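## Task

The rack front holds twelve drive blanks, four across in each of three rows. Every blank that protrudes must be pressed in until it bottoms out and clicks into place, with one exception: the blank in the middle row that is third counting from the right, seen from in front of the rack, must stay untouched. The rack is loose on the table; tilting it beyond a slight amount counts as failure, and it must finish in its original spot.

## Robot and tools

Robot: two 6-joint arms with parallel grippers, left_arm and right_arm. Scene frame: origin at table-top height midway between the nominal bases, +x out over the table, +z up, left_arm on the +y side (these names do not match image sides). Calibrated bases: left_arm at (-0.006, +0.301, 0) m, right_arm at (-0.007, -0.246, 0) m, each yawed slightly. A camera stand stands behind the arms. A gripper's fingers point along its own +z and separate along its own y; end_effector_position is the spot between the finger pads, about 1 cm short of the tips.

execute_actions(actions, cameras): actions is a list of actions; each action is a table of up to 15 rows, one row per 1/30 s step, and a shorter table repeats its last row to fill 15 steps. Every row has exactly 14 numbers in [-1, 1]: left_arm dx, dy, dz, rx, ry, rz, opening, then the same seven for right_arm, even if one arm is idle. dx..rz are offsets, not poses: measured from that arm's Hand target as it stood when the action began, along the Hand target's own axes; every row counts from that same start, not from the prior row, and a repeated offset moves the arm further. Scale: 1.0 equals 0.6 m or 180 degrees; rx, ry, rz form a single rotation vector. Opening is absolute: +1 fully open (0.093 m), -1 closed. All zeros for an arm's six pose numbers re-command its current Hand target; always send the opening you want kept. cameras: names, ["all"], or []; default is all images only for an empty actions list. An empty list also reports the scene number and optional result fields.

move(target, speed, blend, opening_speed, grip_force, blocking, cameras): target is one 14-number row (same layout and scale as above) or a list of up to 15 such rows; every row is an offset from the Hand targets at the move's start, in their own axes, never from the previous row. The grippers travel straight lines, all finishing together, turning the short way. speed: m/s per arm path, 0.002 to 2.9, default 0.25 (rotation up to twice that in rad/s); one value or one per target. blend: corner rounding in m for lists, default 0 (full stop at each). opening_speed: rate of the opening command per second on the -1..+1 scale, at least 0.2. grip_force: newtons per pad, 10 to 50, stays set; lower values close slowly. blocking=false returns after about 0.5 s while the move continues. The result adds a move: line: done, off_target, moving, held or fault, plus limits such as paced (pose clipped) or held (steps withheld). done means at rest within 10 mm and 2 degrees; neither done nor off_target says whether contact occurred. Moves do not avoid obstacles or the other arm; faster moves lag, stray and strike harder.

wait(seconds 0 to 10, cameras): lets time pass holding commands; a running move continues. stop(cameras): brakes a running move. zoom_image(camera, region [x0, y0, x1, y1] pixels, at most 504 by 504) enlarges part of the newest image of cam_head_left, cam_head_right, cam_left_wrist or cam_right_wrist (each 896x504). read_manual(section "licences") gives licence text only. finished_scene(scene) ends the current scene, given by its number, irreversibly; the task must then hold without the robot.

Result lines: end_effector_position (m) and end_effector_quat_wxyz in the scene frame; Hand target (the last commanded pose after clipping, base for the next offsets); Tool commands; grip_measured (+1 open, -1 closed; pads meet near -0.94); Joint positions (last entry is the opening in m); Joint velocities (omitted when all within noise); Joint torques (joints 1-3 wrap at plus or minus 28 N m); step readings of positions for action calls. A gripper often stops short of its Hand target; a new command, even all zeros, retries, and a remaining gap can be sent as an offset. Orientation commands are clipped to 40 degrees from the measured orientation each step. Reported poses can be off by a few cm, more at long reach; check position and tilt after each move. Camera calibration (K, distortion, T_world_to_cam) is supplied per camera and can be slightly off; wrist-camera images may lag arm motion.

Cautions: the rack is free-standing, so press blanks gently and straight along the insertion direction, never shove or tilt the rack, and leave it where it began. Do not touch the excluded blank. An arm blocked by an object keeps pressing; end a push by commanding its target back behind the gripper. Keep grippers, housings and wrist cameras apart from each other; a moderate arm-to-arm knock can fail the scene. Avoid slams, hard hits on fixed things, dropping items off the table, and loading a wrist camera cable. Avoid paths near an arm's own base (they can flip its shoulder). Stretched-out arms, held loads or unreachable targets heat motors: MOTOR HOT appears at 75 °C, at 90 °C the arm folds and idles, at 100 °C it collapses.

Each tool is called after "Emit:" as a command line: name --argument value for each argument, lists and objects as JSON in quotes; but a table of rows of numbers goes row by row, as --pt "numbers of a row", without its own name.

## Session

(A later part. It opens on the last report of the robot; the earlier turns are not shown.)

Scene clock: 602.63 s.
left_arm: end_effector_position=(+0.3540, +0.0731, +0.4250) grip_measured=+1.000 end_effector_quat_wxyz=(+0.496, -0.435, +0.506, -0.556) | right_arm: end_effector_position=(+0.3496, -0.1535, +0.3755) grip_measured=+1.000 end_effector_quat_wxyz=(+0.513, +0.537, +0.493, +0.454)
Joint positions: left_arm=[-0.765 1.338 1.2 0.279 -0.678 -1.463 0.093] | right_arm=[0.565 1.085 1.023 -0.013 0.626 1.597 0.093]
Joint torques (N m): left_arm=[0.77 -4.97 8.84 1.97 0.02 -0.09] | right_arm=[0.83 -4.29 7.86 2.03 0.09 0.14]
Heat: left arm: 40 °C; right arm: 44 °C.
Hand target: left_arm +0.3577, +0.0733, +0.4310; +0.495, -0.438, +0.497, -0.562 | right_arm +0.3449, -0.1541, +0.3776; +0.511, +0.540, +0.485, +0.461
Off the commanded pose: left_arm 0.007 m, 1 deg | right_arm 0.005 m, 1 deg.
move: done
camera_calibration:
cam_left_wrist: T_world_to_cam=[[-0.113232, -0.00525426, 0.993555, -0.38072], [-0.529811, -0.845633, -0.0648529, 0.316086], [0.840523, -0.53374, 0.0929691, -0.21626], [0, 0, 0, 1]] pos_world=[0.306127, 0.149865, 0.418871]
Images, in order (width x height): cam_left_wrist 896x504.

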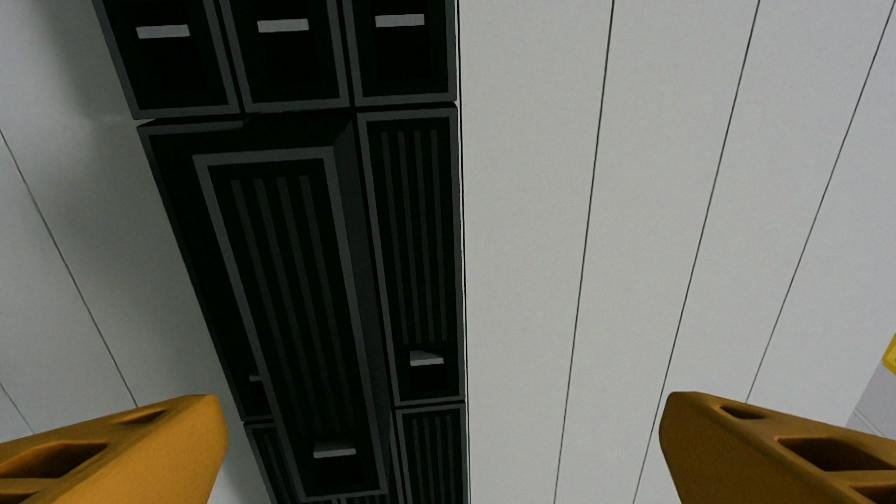

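Emit:
move --target '[0, 0.0167, 0.0167, 0, 0, 0, 1, 0, 0, 0, 0, 0, 0, 1]' --speed 0.05 --cameras '["cam_left_wrist"]'

Scene clock: 611.93 s.
left_arm: end_effector_position=(+0.3644, +0.0720, +0.4211) grip_measured=+1.000 end_effector_quat_wxyz=(+0.496, -0.435, +0.502, -0.559) | right_arm: end_effector_position=(+0.3496, -0.1535, +0.3755) grip_measured=+1.000 end_effector_quat_wxyz=(+0.513, +0.537, +0.493, +0.454)
Joint positions: left_arm=[-0.741 1.367 1.2 0.316 -0.654 -1.468 0.093] | right_arm=[0.565 1.085 1.023 -0.013 0.626 1.597 0.093]
Joint torques (N m): left_arm=[0.81 -5.2 8.17 1.97 0.03 -0.06] | right_arm=[0.83 -4.27 7.83 2.04 0.09 0.15]
Heat: left arm: 41 °C; right arm: 43 °C.
Hand target: left_arm +0.3688, +0.0718, +0.4221; +0.495, -0.438, +0.497, -0.562 | right_arm +0.3449, -0.1541, +0.3776; +0.511, +0.540, +0.485, +0.461
Off the commanded pose: left_arm 0.005 m, 1 deg | right_arm 0.005 m, 1 deg.
move: done
camera_calibration:
cam_left_wrist: T_world_to_cam=[[-0.120041, 0.0024512, 0.992766, -0.373452], [-0.529623, -0.845968, -0.0619509, 0.319196], [0.839696, -0.533229, 0.102849, -0.229136], [0, 0, 0, 1]] pos_world=[0.316629, 0.148763, 0.414091]
Images, in order (width x height): cam_left_wrist 896x504.

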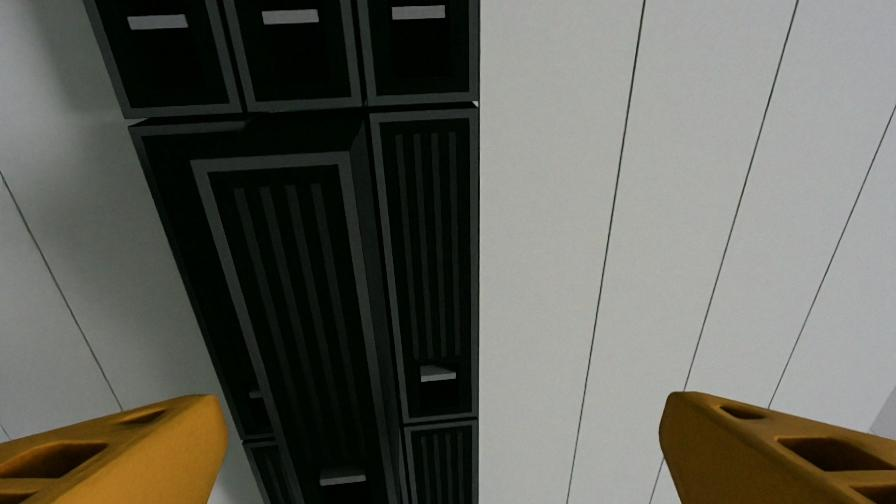

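Emit:
move --target '[0, 0.0106, 0.0877, 0, 0, 0, 1, 0, 0, 0, 0, 0, 0, 1]' --speed 0.04 --cameras '["cam_left_wrist"]'

Scene clock: 632.03 s.
left_arm: end_effector_position=(+0.4085, +0.0664, +0.4122) grip_measured=+1.000 end_effector_quat_wxyz=(+0.496, -0.438, +0.513, -0.547) | right_arm: end_effector_position=(+0.3496, -0.1535, +0.3755) grip_measured=+1.000 end_effector_quat_wxyz=(+0.513, +0.537, +0.493, +0.454)
Joint positions: left_arm=[-0.66 1.503 1.31 0.301 -0.579 -1.482 0.093] | right_arm=[0.565 1.085 1.023 -0.013 0.626 1.597 0.093]
Joint torques (N m): left_arm=[2.1 -4.31 10.81 2.29 0.25 -0.13] | right_arm=[0.81 -4.26 7.84 2.04 0.09 0.14]
Heat: left arm: 43 °C; right arm: 42 °C.
Hand target: left_arm +0.4214, +0.0652, +0.4223; +0.494, -0.438, +0.497, -0.562 | right_arm +0.3449, -0.1541, +0.3776; +0.511, +0.540, +0.485, +0.461
Off the commanded pose: left_arm 0.016 m, 2 deg | right_arm 0.005 m, 1 deg.
move: off_target (left_arm)
camera_calibration:
cam_left_wrist: T_world_to_cam=[[-0.0959638, -0.0185433, 0.995212, -0.36876], [-0.526663, -0.847463, -0.0665741, 0.337992], [0.84464, -0.53053, 0.0715597, -0.257512], [0, 0, 0, 1]] pos_world=[0.360126, 0.14298, 0.407924]
Images, in order (width x height): cam_left_wrist 896x504.

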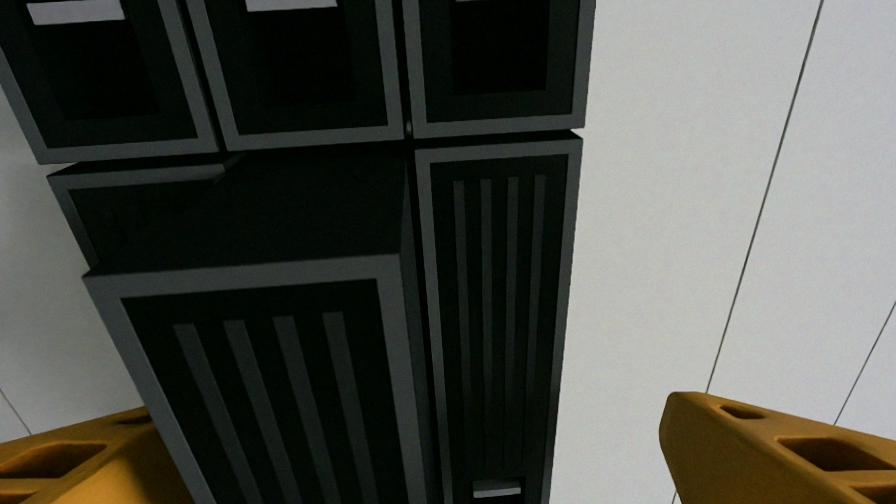

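Emit:
move --pt "0 0.0084 -0.097 0 0 0 1 0 0 -0.1 0 0 0 1" --pt "0 0.0084 -0.2 0 0 0 1 0 0 -0.15 0 0 0 1" --speed '[0.06, 0.15]' --blend 0.01 --cameras '["all"]'

Scene clock: 656.07 s.
left_arm: end_effector_position=(+0.3073, +0.0782, +0.4064) grip_measured=+1.000 end_effector_quat_wxyz=(+0.489, -0.441, +0.494, -0.568) | right_arm: end_effector_position=(+0.2572, -0.1445, +0.3837) grip_measured=+1.000 end_effector_quat_wxyz=(+0.514, +0.535, +0.490, +0.458)
Joint positions: left_arm=[-0.887 1.203 1.013 0.368 -0.799 -1.461 0.093] | right_arm=[0.925 0.839 0.963 -0.22 0.984 1.638 0.093]
Joint torques (N m): left_arm=[-0.59 -6.06 5.41 1.86 -0.13 0.2] | right_arm=[0.83 -0.72 7.47 1.79 0.15 0.18]
Heat: left arm: 46 °C; right arm: 41 °C.
Hand target: left_arm +0.3039, +0.0802, +0.4028; +0.495, -0.438, +0.497, -0.562 | right_arm +0.2555, -0.1448, +0.3824; +0.511, +0.539, +0.485, +0.461
Off the commanded pose: left_arm 0.005 m, 1 deg | right_arm 0.002 m, 1 deg.
move: done
camera_calibration:
cam_left_wrist: T_world_to_cam=[[-0.122171, 0.0326053, 0.991973, -0.367053], [-0.531593, -0.846163, -0.0376582, 0.283908], [0.838143, -0.531926, 0.12071, -0.1832], [0, 0, 0, 1]] pos_world=[0.259628, 0.154751, 0.396912]
cam_right_wrist: T_world_to_cam=[[-0.0732427, 0.00168827, -0.997313, 0.401617], [-0.321375, 0.946617, 0.0252043, 0.248971], [0.944115, 0.322357, -0.0687902, -0.0873272], [0, 0, 0, 1]] pos_world=[0.191876, -0.208207, 0.388256]

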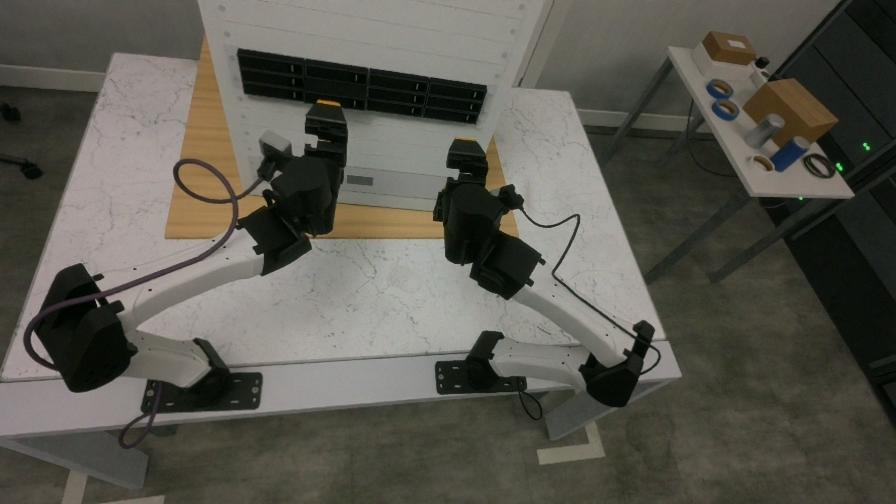

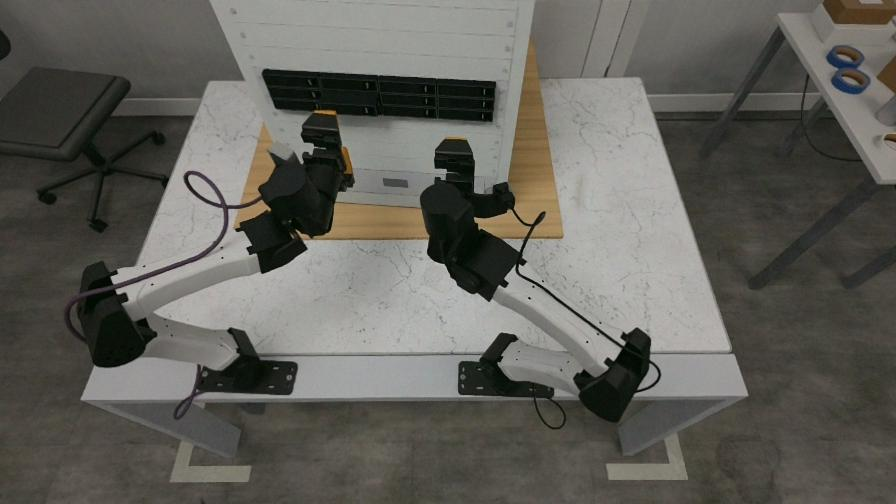

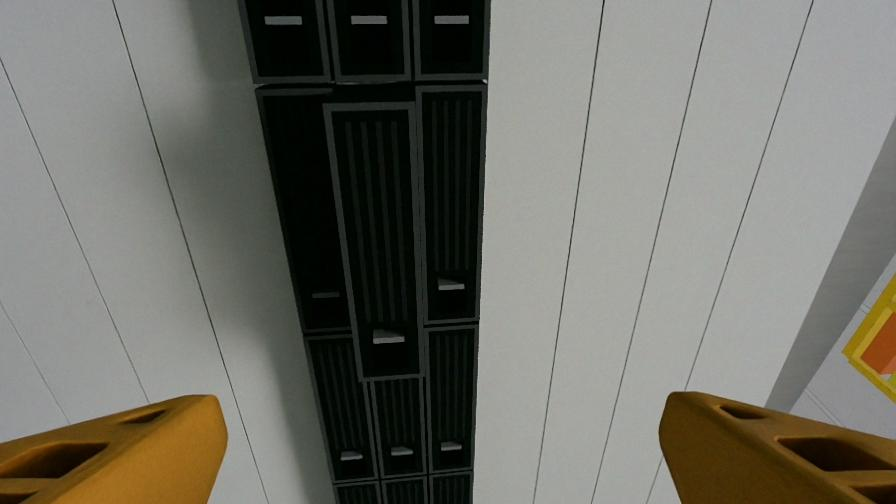

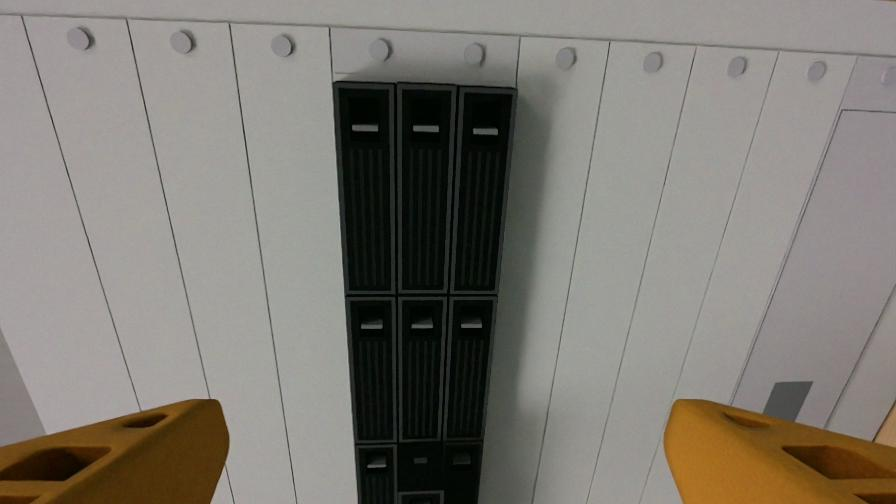

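Emit:
finished_scene --scene 1

The scene is finished: the task was done.


## Next scene

The rack front holds twelve drive blanks, four across in each of three rows. Every blank that protrudes must be pressed in until it bottoms out and clicks into place, with one exception: the blank in the middle row that is second counting from the right, seen from in front of the rack, must stay untouched. The rack is loose on the table; tilting it beyond a slight amount counts as failure, and it must finish in its original spot.

Emit:
execute_actions --actions '[]' --cameras '["cam_head_left", "cam_head_right"]'

Emit:
zoom_image --camera "cam_head_left" --region '[210, 20, 530, 160]'

Emit:
zoom_image --camera "cam_head_right" --region '[230, 40, 550, 160]'

Scene clock: 0.00 s.
left_arm: end_effector_position=(+0.3859, +0.3029, +0.1011) grip_measured=+1.000 end_effector_quat_wxyz=(+0.583, -0.011, +0.810, -0.068) | right_arm: end_effector_position=(+0.3822, -0.2747, +0.0762) grip_measured=+1.000 end_effector_quat_wxyz=(+0.542, +0.031, +0.840, -0.009)
Joint positions: left_arm=[0.128 1.535 0.376 0.838 0.172 -0.072 0.093] | right_arm=[-0.046 1.561 0.398 0.737 -0.03 0.006 0.093]
Joint velocities: within noise
Joint torques (N m): no reading
Heat: left arm: 29 °C; right arm: 29 °C.
Hand target: left_arm +0.3871, +0.3030, +0.1035; +0.585, -0.010, +0.808, -0.068 | right_arm +0.3870, -0.2751, +0.0865; +0.555, +0.031, +0.831, -0.010
Tool commands: left_gripper/opening=+1.0 right_gripper/opening=+1.0
Images, in order (width x height): cam_head_left 896x504, cam_head_right 896x504.

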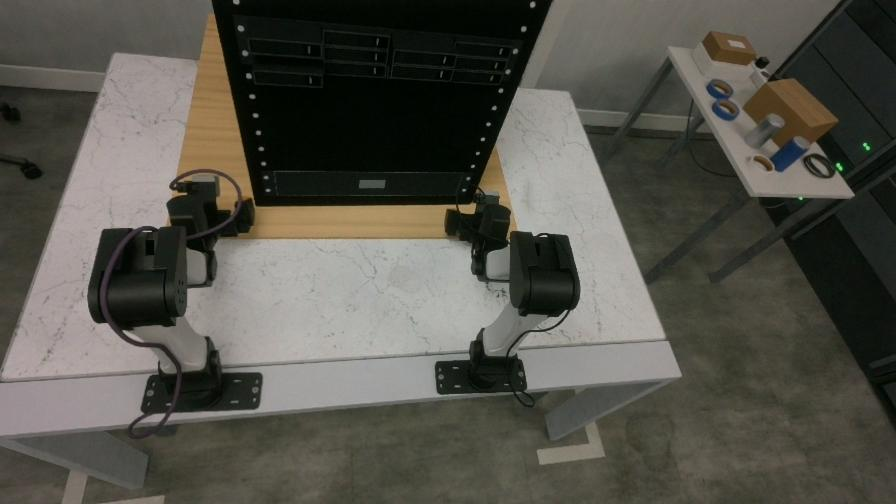

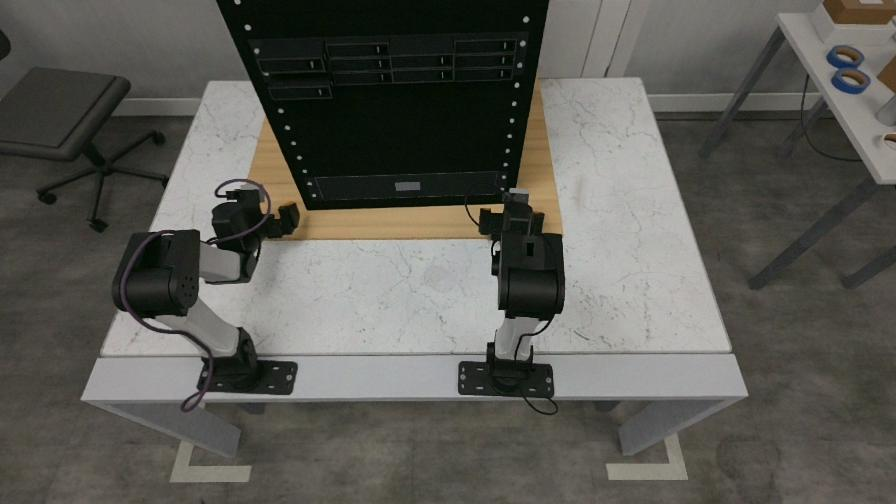

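Scaled by 1.575 from the camera's 896x504 image, which has a finer 1280x720 frame.

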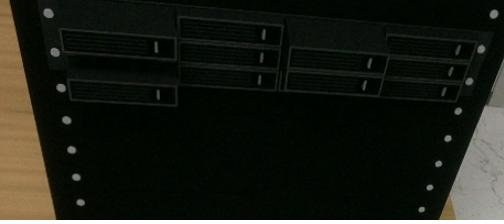

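Scaled by 1.575 from the camera's 896x504 image, which has a finer 1280x720 frame.

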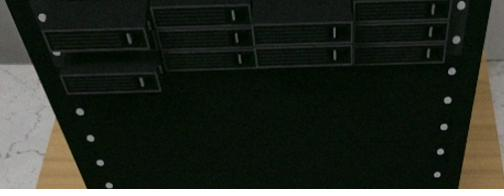

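Emit:
move --target '[-0.3918, -0.3200, -0.3327, -0.0256, -0.1119, 0.0358, -1, -0.3535, 0.3568, -0.4345, -0.1021, -0.0706, 0.4862, 1]' --speed 0.35 --cameras '["cam_left_wrist", "cam_right_wrist"]'

Scene clock: 18.67 s.
left_arm: end_effector_position=(+0.2612, +0.1558, +0.4008) grip_measured=-0.977 end_effector_quat_wxyz=(+0.716, +0.001, +0.698, +0.001) | right_arm: end_effector_position=(+0.2422, -0.0574, +0.3731) grip_measured=+1.000 end_effector_quat_wxyz=(+0.491, +0.503, +0.526, +0.479)
Joint positions: left_arm=[-0.922 0.918 0.958 0.007 -0.972 0.041 0] | right_arm=[1.202 1.029 1.004 -0.117 1.148 1.666 0.093]
Joint torques (N m): left_arm=[-0.64 -1.01 9.29 1.75 -0.15 0.05] | right_arm=[0.73 -1.13 12.16 1.63 0.12 0.16]
Heat: left arm: 31 °C; right arm: 31 °C.
Hand target: left_arm +0.2601, +0.1548, +0.4099; +0.719, +0.000, +0.695, +0.000 | right_arm +0.2409, -0.0569, +0.3862; +0.485, +0.512, +0.511, +0.491
Off the commanded pose: left_arm 0.009 m, 0 deg | right_arm 0.013 m, 2 deg.
move: off_target (right_arm)
camera_calibration:
cam_left_wrist: T_world_to_cam=[[-0.00125391, -0.999992, -0.0038319, 0.158735], [-0.394874, 0.00401563, -0.918727, 0.509864], [0.918735, 0.000361118, -0.394876, -0.0000131107], [0, 0, 0, 1]] pos_world=[0.201543, 0.156686, 0.469029]
cam_right_wrist: T_world_to_cam=[[-0.0779006, -0.028367, -0.996557, 0.388965], [-0.425224, 0.905057, 0.00747715, 0.191403], [0.90173, 0.424342, -0.0825669, -0.0806726], [0, 0, 0, 1]] pos_world=[0.184434, -0.127964, 0.379534]
Images, in order (width x height): cam_left_wrist 896x504, cam_right_wrist 896x504.

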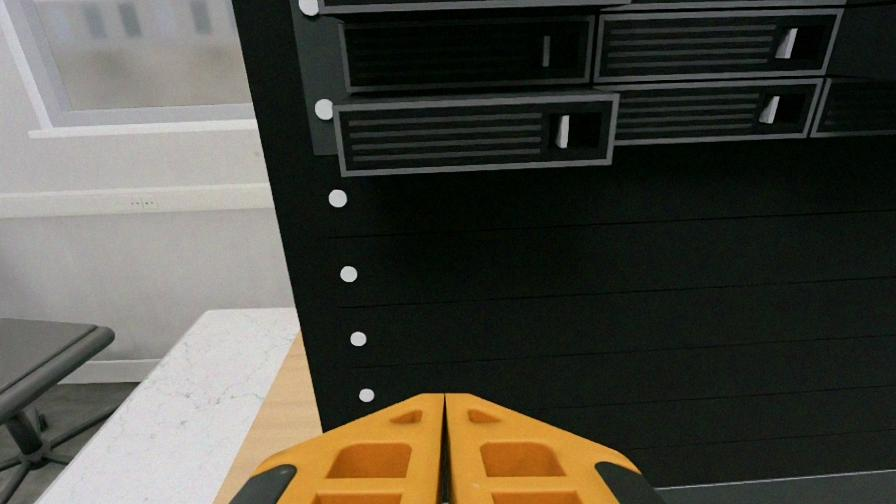

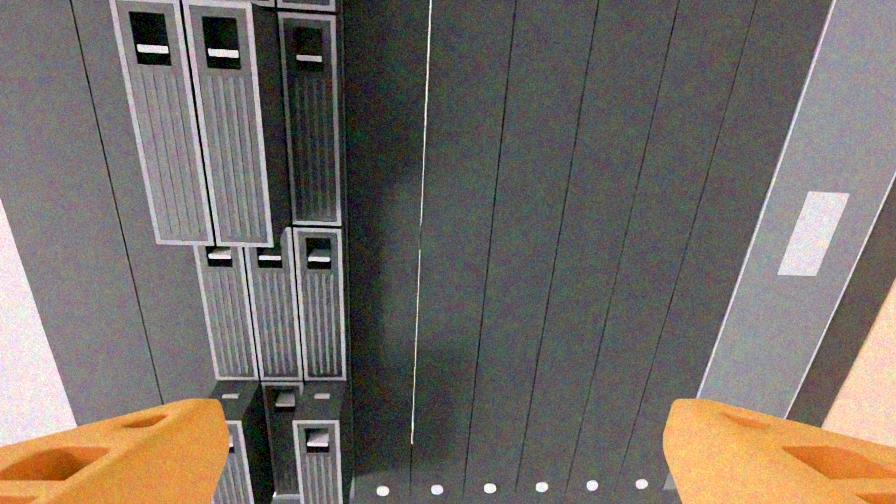

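Emit:
move --pt "-0.0763 -0.0155 0.0885 0 0 0 -1 -0.06 0.1376 0.1096 0 0 0 1" --pt "-0.0763 -0.0155 0.1552 0 0 0 -1 -0.06 0.142 0.1928 0 0 0 1" --speed '[0.2, 0.1]' --blend 0.015 --cameras '["cam_left_wrist", "cam_right_wrist"]'

Scene clock: 37.57 s.
left_arm: end_effector_position=(+0.3498, +0.1446, +0.4478) grip_measured=-0.977 end_effector_quat_wxyz=(+0.713, +0.009, +0.701, +0.009) | right_arm: end_effector_position=(+0.3597, -0.0899, +0.4494) grip_measured=+1.000 end_effector_quat_wxyz=(+0.480, +0.515, +0.523, +0.480)
Joint positions: left_arm=[-0.645 1.229 1.316 -0.063 -0.695 0.041 0] | right_arm=[0.702 1.293 1.471 -0.275 0.651 1.622 0.093]
Joint torques (N m): left_arm=[0.66 -3.96 9.62 1.92 0 -0.14] | right_arm=[-0.76 -3.38 11.9 2.08 -0.11 -0.13]
Heat: left arm: 34 °C; right arm: 34 °C.
Hand target: left_arm +0.3516, +0.1457, +0.4590; +0.719, +0.000, +0.695, +0.000 | right_arm +0.3607, -0.0927, +0.4655; +0.485, +0.512, +0.511, +0.491
Off the commanded pose: left_arm 0.011 m, 2 deg | right_arm 0.017 m, 2 deg.
move: off_target (left_arm, right_arm)
camera_calibration:
cam_left_wrist: T_world_to_cam=[[-0.0012181, -0.999616, -0.0276706, 0.158385], [-0.402808, 0.025817, -0.914921, 0.586067], [0.915284, 0.0100315, -0.402684, -0.0595184], [0, 0, 0, 1]] pos_world=[0.290741, 0.143791, 0.51662]
cam_right_wrist: T_world_to_cam=[[-0.0976362, -0.0015575, -0.995221, 0.482144], [-0.421619, 0.905893, 0.0399453, 0.254328], [0.901501, 0.423504, -0.0891046, -0.163629], [0, 0, 0, 1]] pos_world=[0.301816, -0.160346, 0.4551]
Images, in order (width x height): cam_left_wrist 896x504, cam_right_wrist 896x504.

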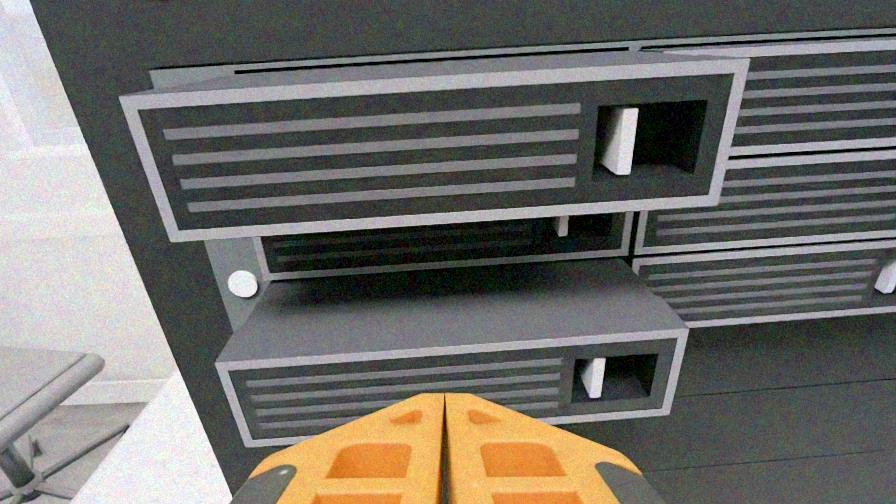

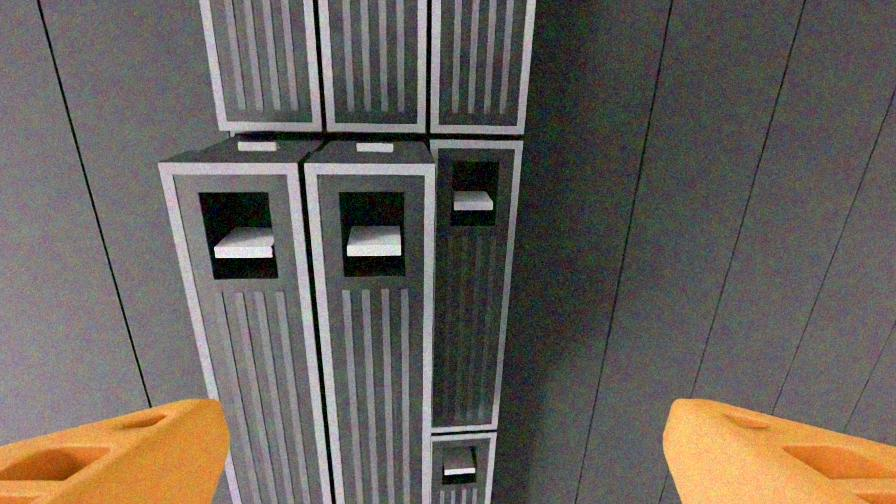

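Emit:
move --pt "0.0037 0 0.105 0 0 0 -1 0 0.0058 0.1115 0 0 0 1" --pt "0 0 -0.05 0 0 0 -1 0 0.004 -0.0833 0 0 0 1" --pt "-0.0953 0 -0.05 0 0 0 -1 0 0.004 -0.0833 0 0 0 1" --pt "-0.0953 0.003 -0.0033 0 0 0 -1 0 0.004 -0.0833 0 0 0 1" --speed '[0.04, 0.12, 0.12, 0.08]' --blend '[0, 0.015, 0.015, 0]' --cameras '["cam_left_wrist", "cam_right_wrist"]'

Scene clock: 55.83 s.
left_arm: end_effector_position=(+0.3476, +0.1450, +0.5074) grip_measured=-0.977 end_effector_quat_wxyz=(+0.716, +0.006, +0.699, +0.006) | right_arm: end_effector_position=(+0.3153, -0.0913, +0.4692) grip_measured=+1.000 end_effector_quat_wxyz=(+0.487, +0.509, +0.516, +0.488)
Joint positions: left_arm=[-0.65 1.317 1.627 -0.279 -0.7 0.037 0] | right_arm=[0.823 1.197 1.47 -0.344 0.774 1.615 0.093]
Joint torques (N m): left_arm=[0.62 -4.44 9.02 1.89 0.01 -0.09] | right_arm=[0.84 -4.1 7.1 1.92 0.09 0.09]
Heat: left arm: 37 °C; right arm: 36 °C.
Hand target: left_arm +0.3477, +0.1473, +0.5159; +0.719, +0.000, +0.695, +0.000 | right_arm +0.3109, -0.0930, +0.4703; +0.485, +0.512, +0.511, +0.491
Off the commanded pose: left_arm 0.009 m, 1 deg | right_arm 0.005 m, 1 deg.
move: done; blend cut to 0.014 m at target 3
camera_calibration:
cam_left_wrist: T_world_to_cam=[[-0.00120761, -0.999838, -0.0179719, 0.155562], [-0.396938, 0.0169747, -0.917689, 0.640309], [0.917845, 0.00602553, -0.396894, -0.0367079], [0, 0, 0, 1]] pos_world=[0.288043, 0.144889, 0.57583]
cam_right_wrist: T_world_to_cam=[[-0.0708779, 0.00144107, -0.997484, 0.490439], [-0.422353, 0.90589, 0.0313197, 0.240349], [0.903656, 0.42351, -0.063599, -0.133866], [0, 0, 0, 1]] pos_world=[0.257243, -0.161743, 0.473164]
Images, in order (width x height): cam_left_wrist 896x504, cam_right_wrist 896x504.

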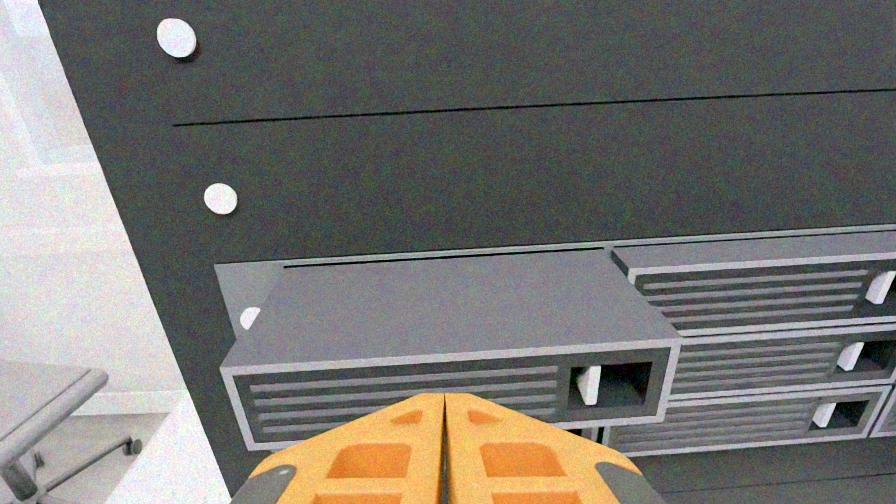

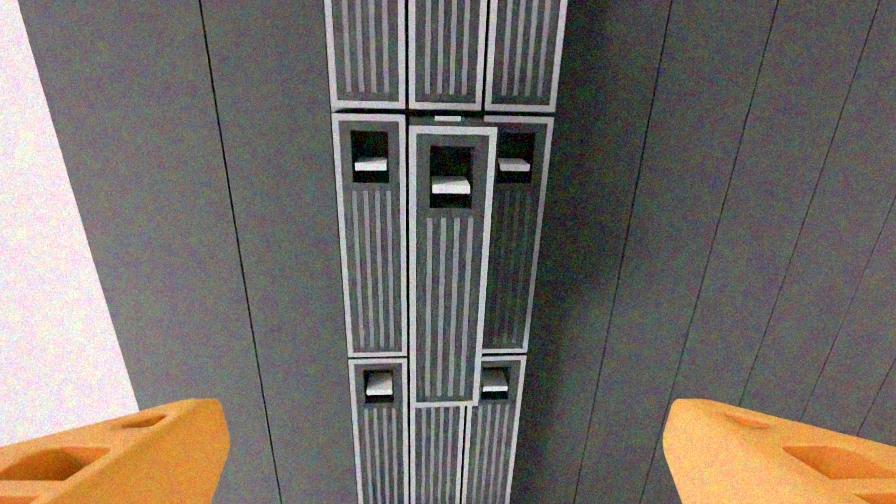

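Emit:
move --pt "0.0088 0 0.1083 0 0 0 -1 0 0 0 0 0 0 1" --pt "0 0 -0.03 0 0 0 -1 0 0 -0.05 0 0 0 1" --pt "0.04 -0.03 -0.15 0 0 0 -1 0 0 -0.1 0 0 0 1" --speed '[0.04, 0.12, 0.15]' --blend '[0, 0.015, 0]' --cameras '["cam_left_wrist", "cam_right_wrist"]'

Scene clock: 65.27 s.
left_arm: end_effector_position=(+0.2613, +0.1280, +0.4913) grip_measured=-0.977 end_effector_quat_wxyz=(+0.719, -0.003, +0.695, -0.003) | right_arm: end_effector_position=(+0.2538, -0.0915, +0.4735) grip_measured=+1.000 end_effector_quat_wxyz=(+0.488, +0.507, +0.516, +0.488)
Joint positions: left_arm=[-1 1.135 1.427 -0.226 -1.05 0.049 0] | right_arm=[1.067 1.083 1.439 -0.447 1.016 1.639 0.093]
Joint torques (N m): left_arm=[-0.62 -4.36 4.68 1.82 -0.13 0.06] | right_arm=[0.84 -2.39 6.64 1.77 0.1 0.17]
Heat: left arm: 39 °C; right arm: 36 °C.
Hand target: left_arm +0.2585, +0.1294, +0.4889; +0.719, +0.000, +0.695, +0.000 | right_arm +0.2509, -0.0935, +0.4732; +0.485, +0.512, +0.511, +0.491
Off the commanded pose: left_arm 0.004 m, 1 deg | right_arm 0.003 m, 1 deg.
move: done
camera_calibration:
cam_left_wrist: T_world_to_cam=[[-0.00155853, -0.999973, 0.00720486, 0.125965], [-0.388623, -0.00603288, -0.921377, 0.59413], [0.921395, -0.00423597, -0.388603, 0.0324993], [0, 0, 0, 1]] pos_world=[0.201144, 0.129684, 0.559139]
cam_right_wrist: T_world_to_cam=[[-0.0678534, -0.00292184, -0.997691, 0.489282], [-0.423095, 0.905709, 0.0261224, 0.217152], [0.903541, 0.423891, -0.0626916, -0.0783248], [0, 0, 0, 1]] pos_world=[0.195845, -0.162046, 0.477569]
Images, in order (width x height): cam_left_wrist 896x504, cam_right_wrist 896x504.

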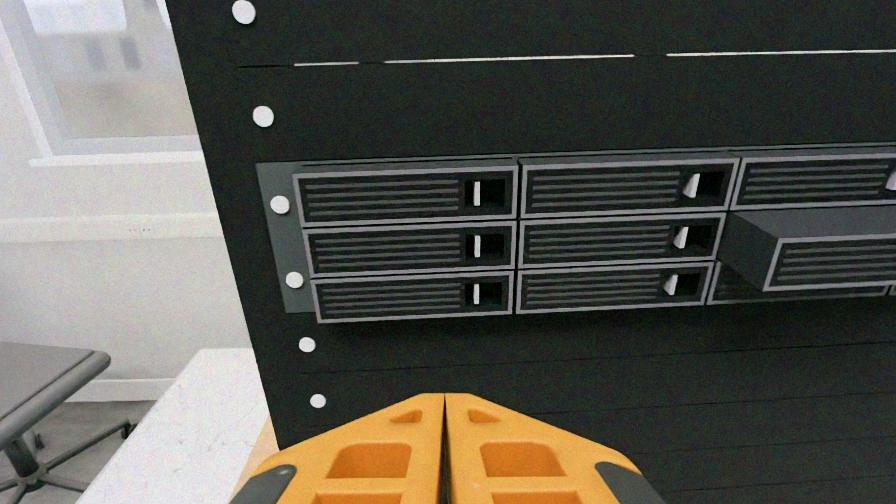

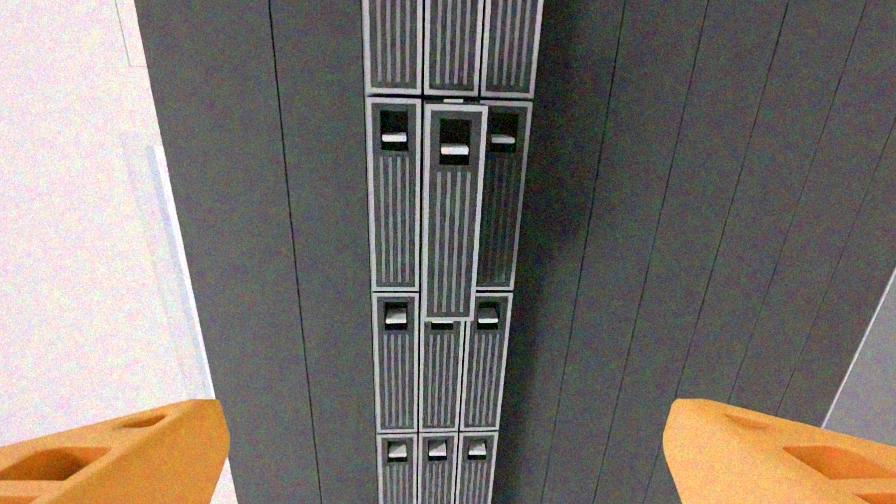

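Emit:
zoom_image --camera "cam_left_wrist" --region '[280, 140, 600, 330]'

Emit:
zoom_image --camera "cam_right_wrist" --region '[350, 60, 550, 320]'

Scaled by 1.575 from the camera's 896x504 image, which has a finer 1280x720 frame.

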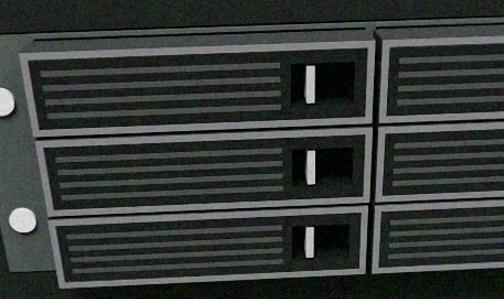

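Scaled by 1.938 from the camera's 896x504 image, which has a finer 1280x720 frame.

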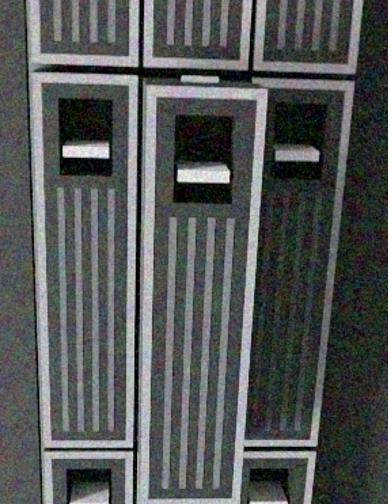

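Emit:
finished_scene --scene 2

The scene is finished: the task was done.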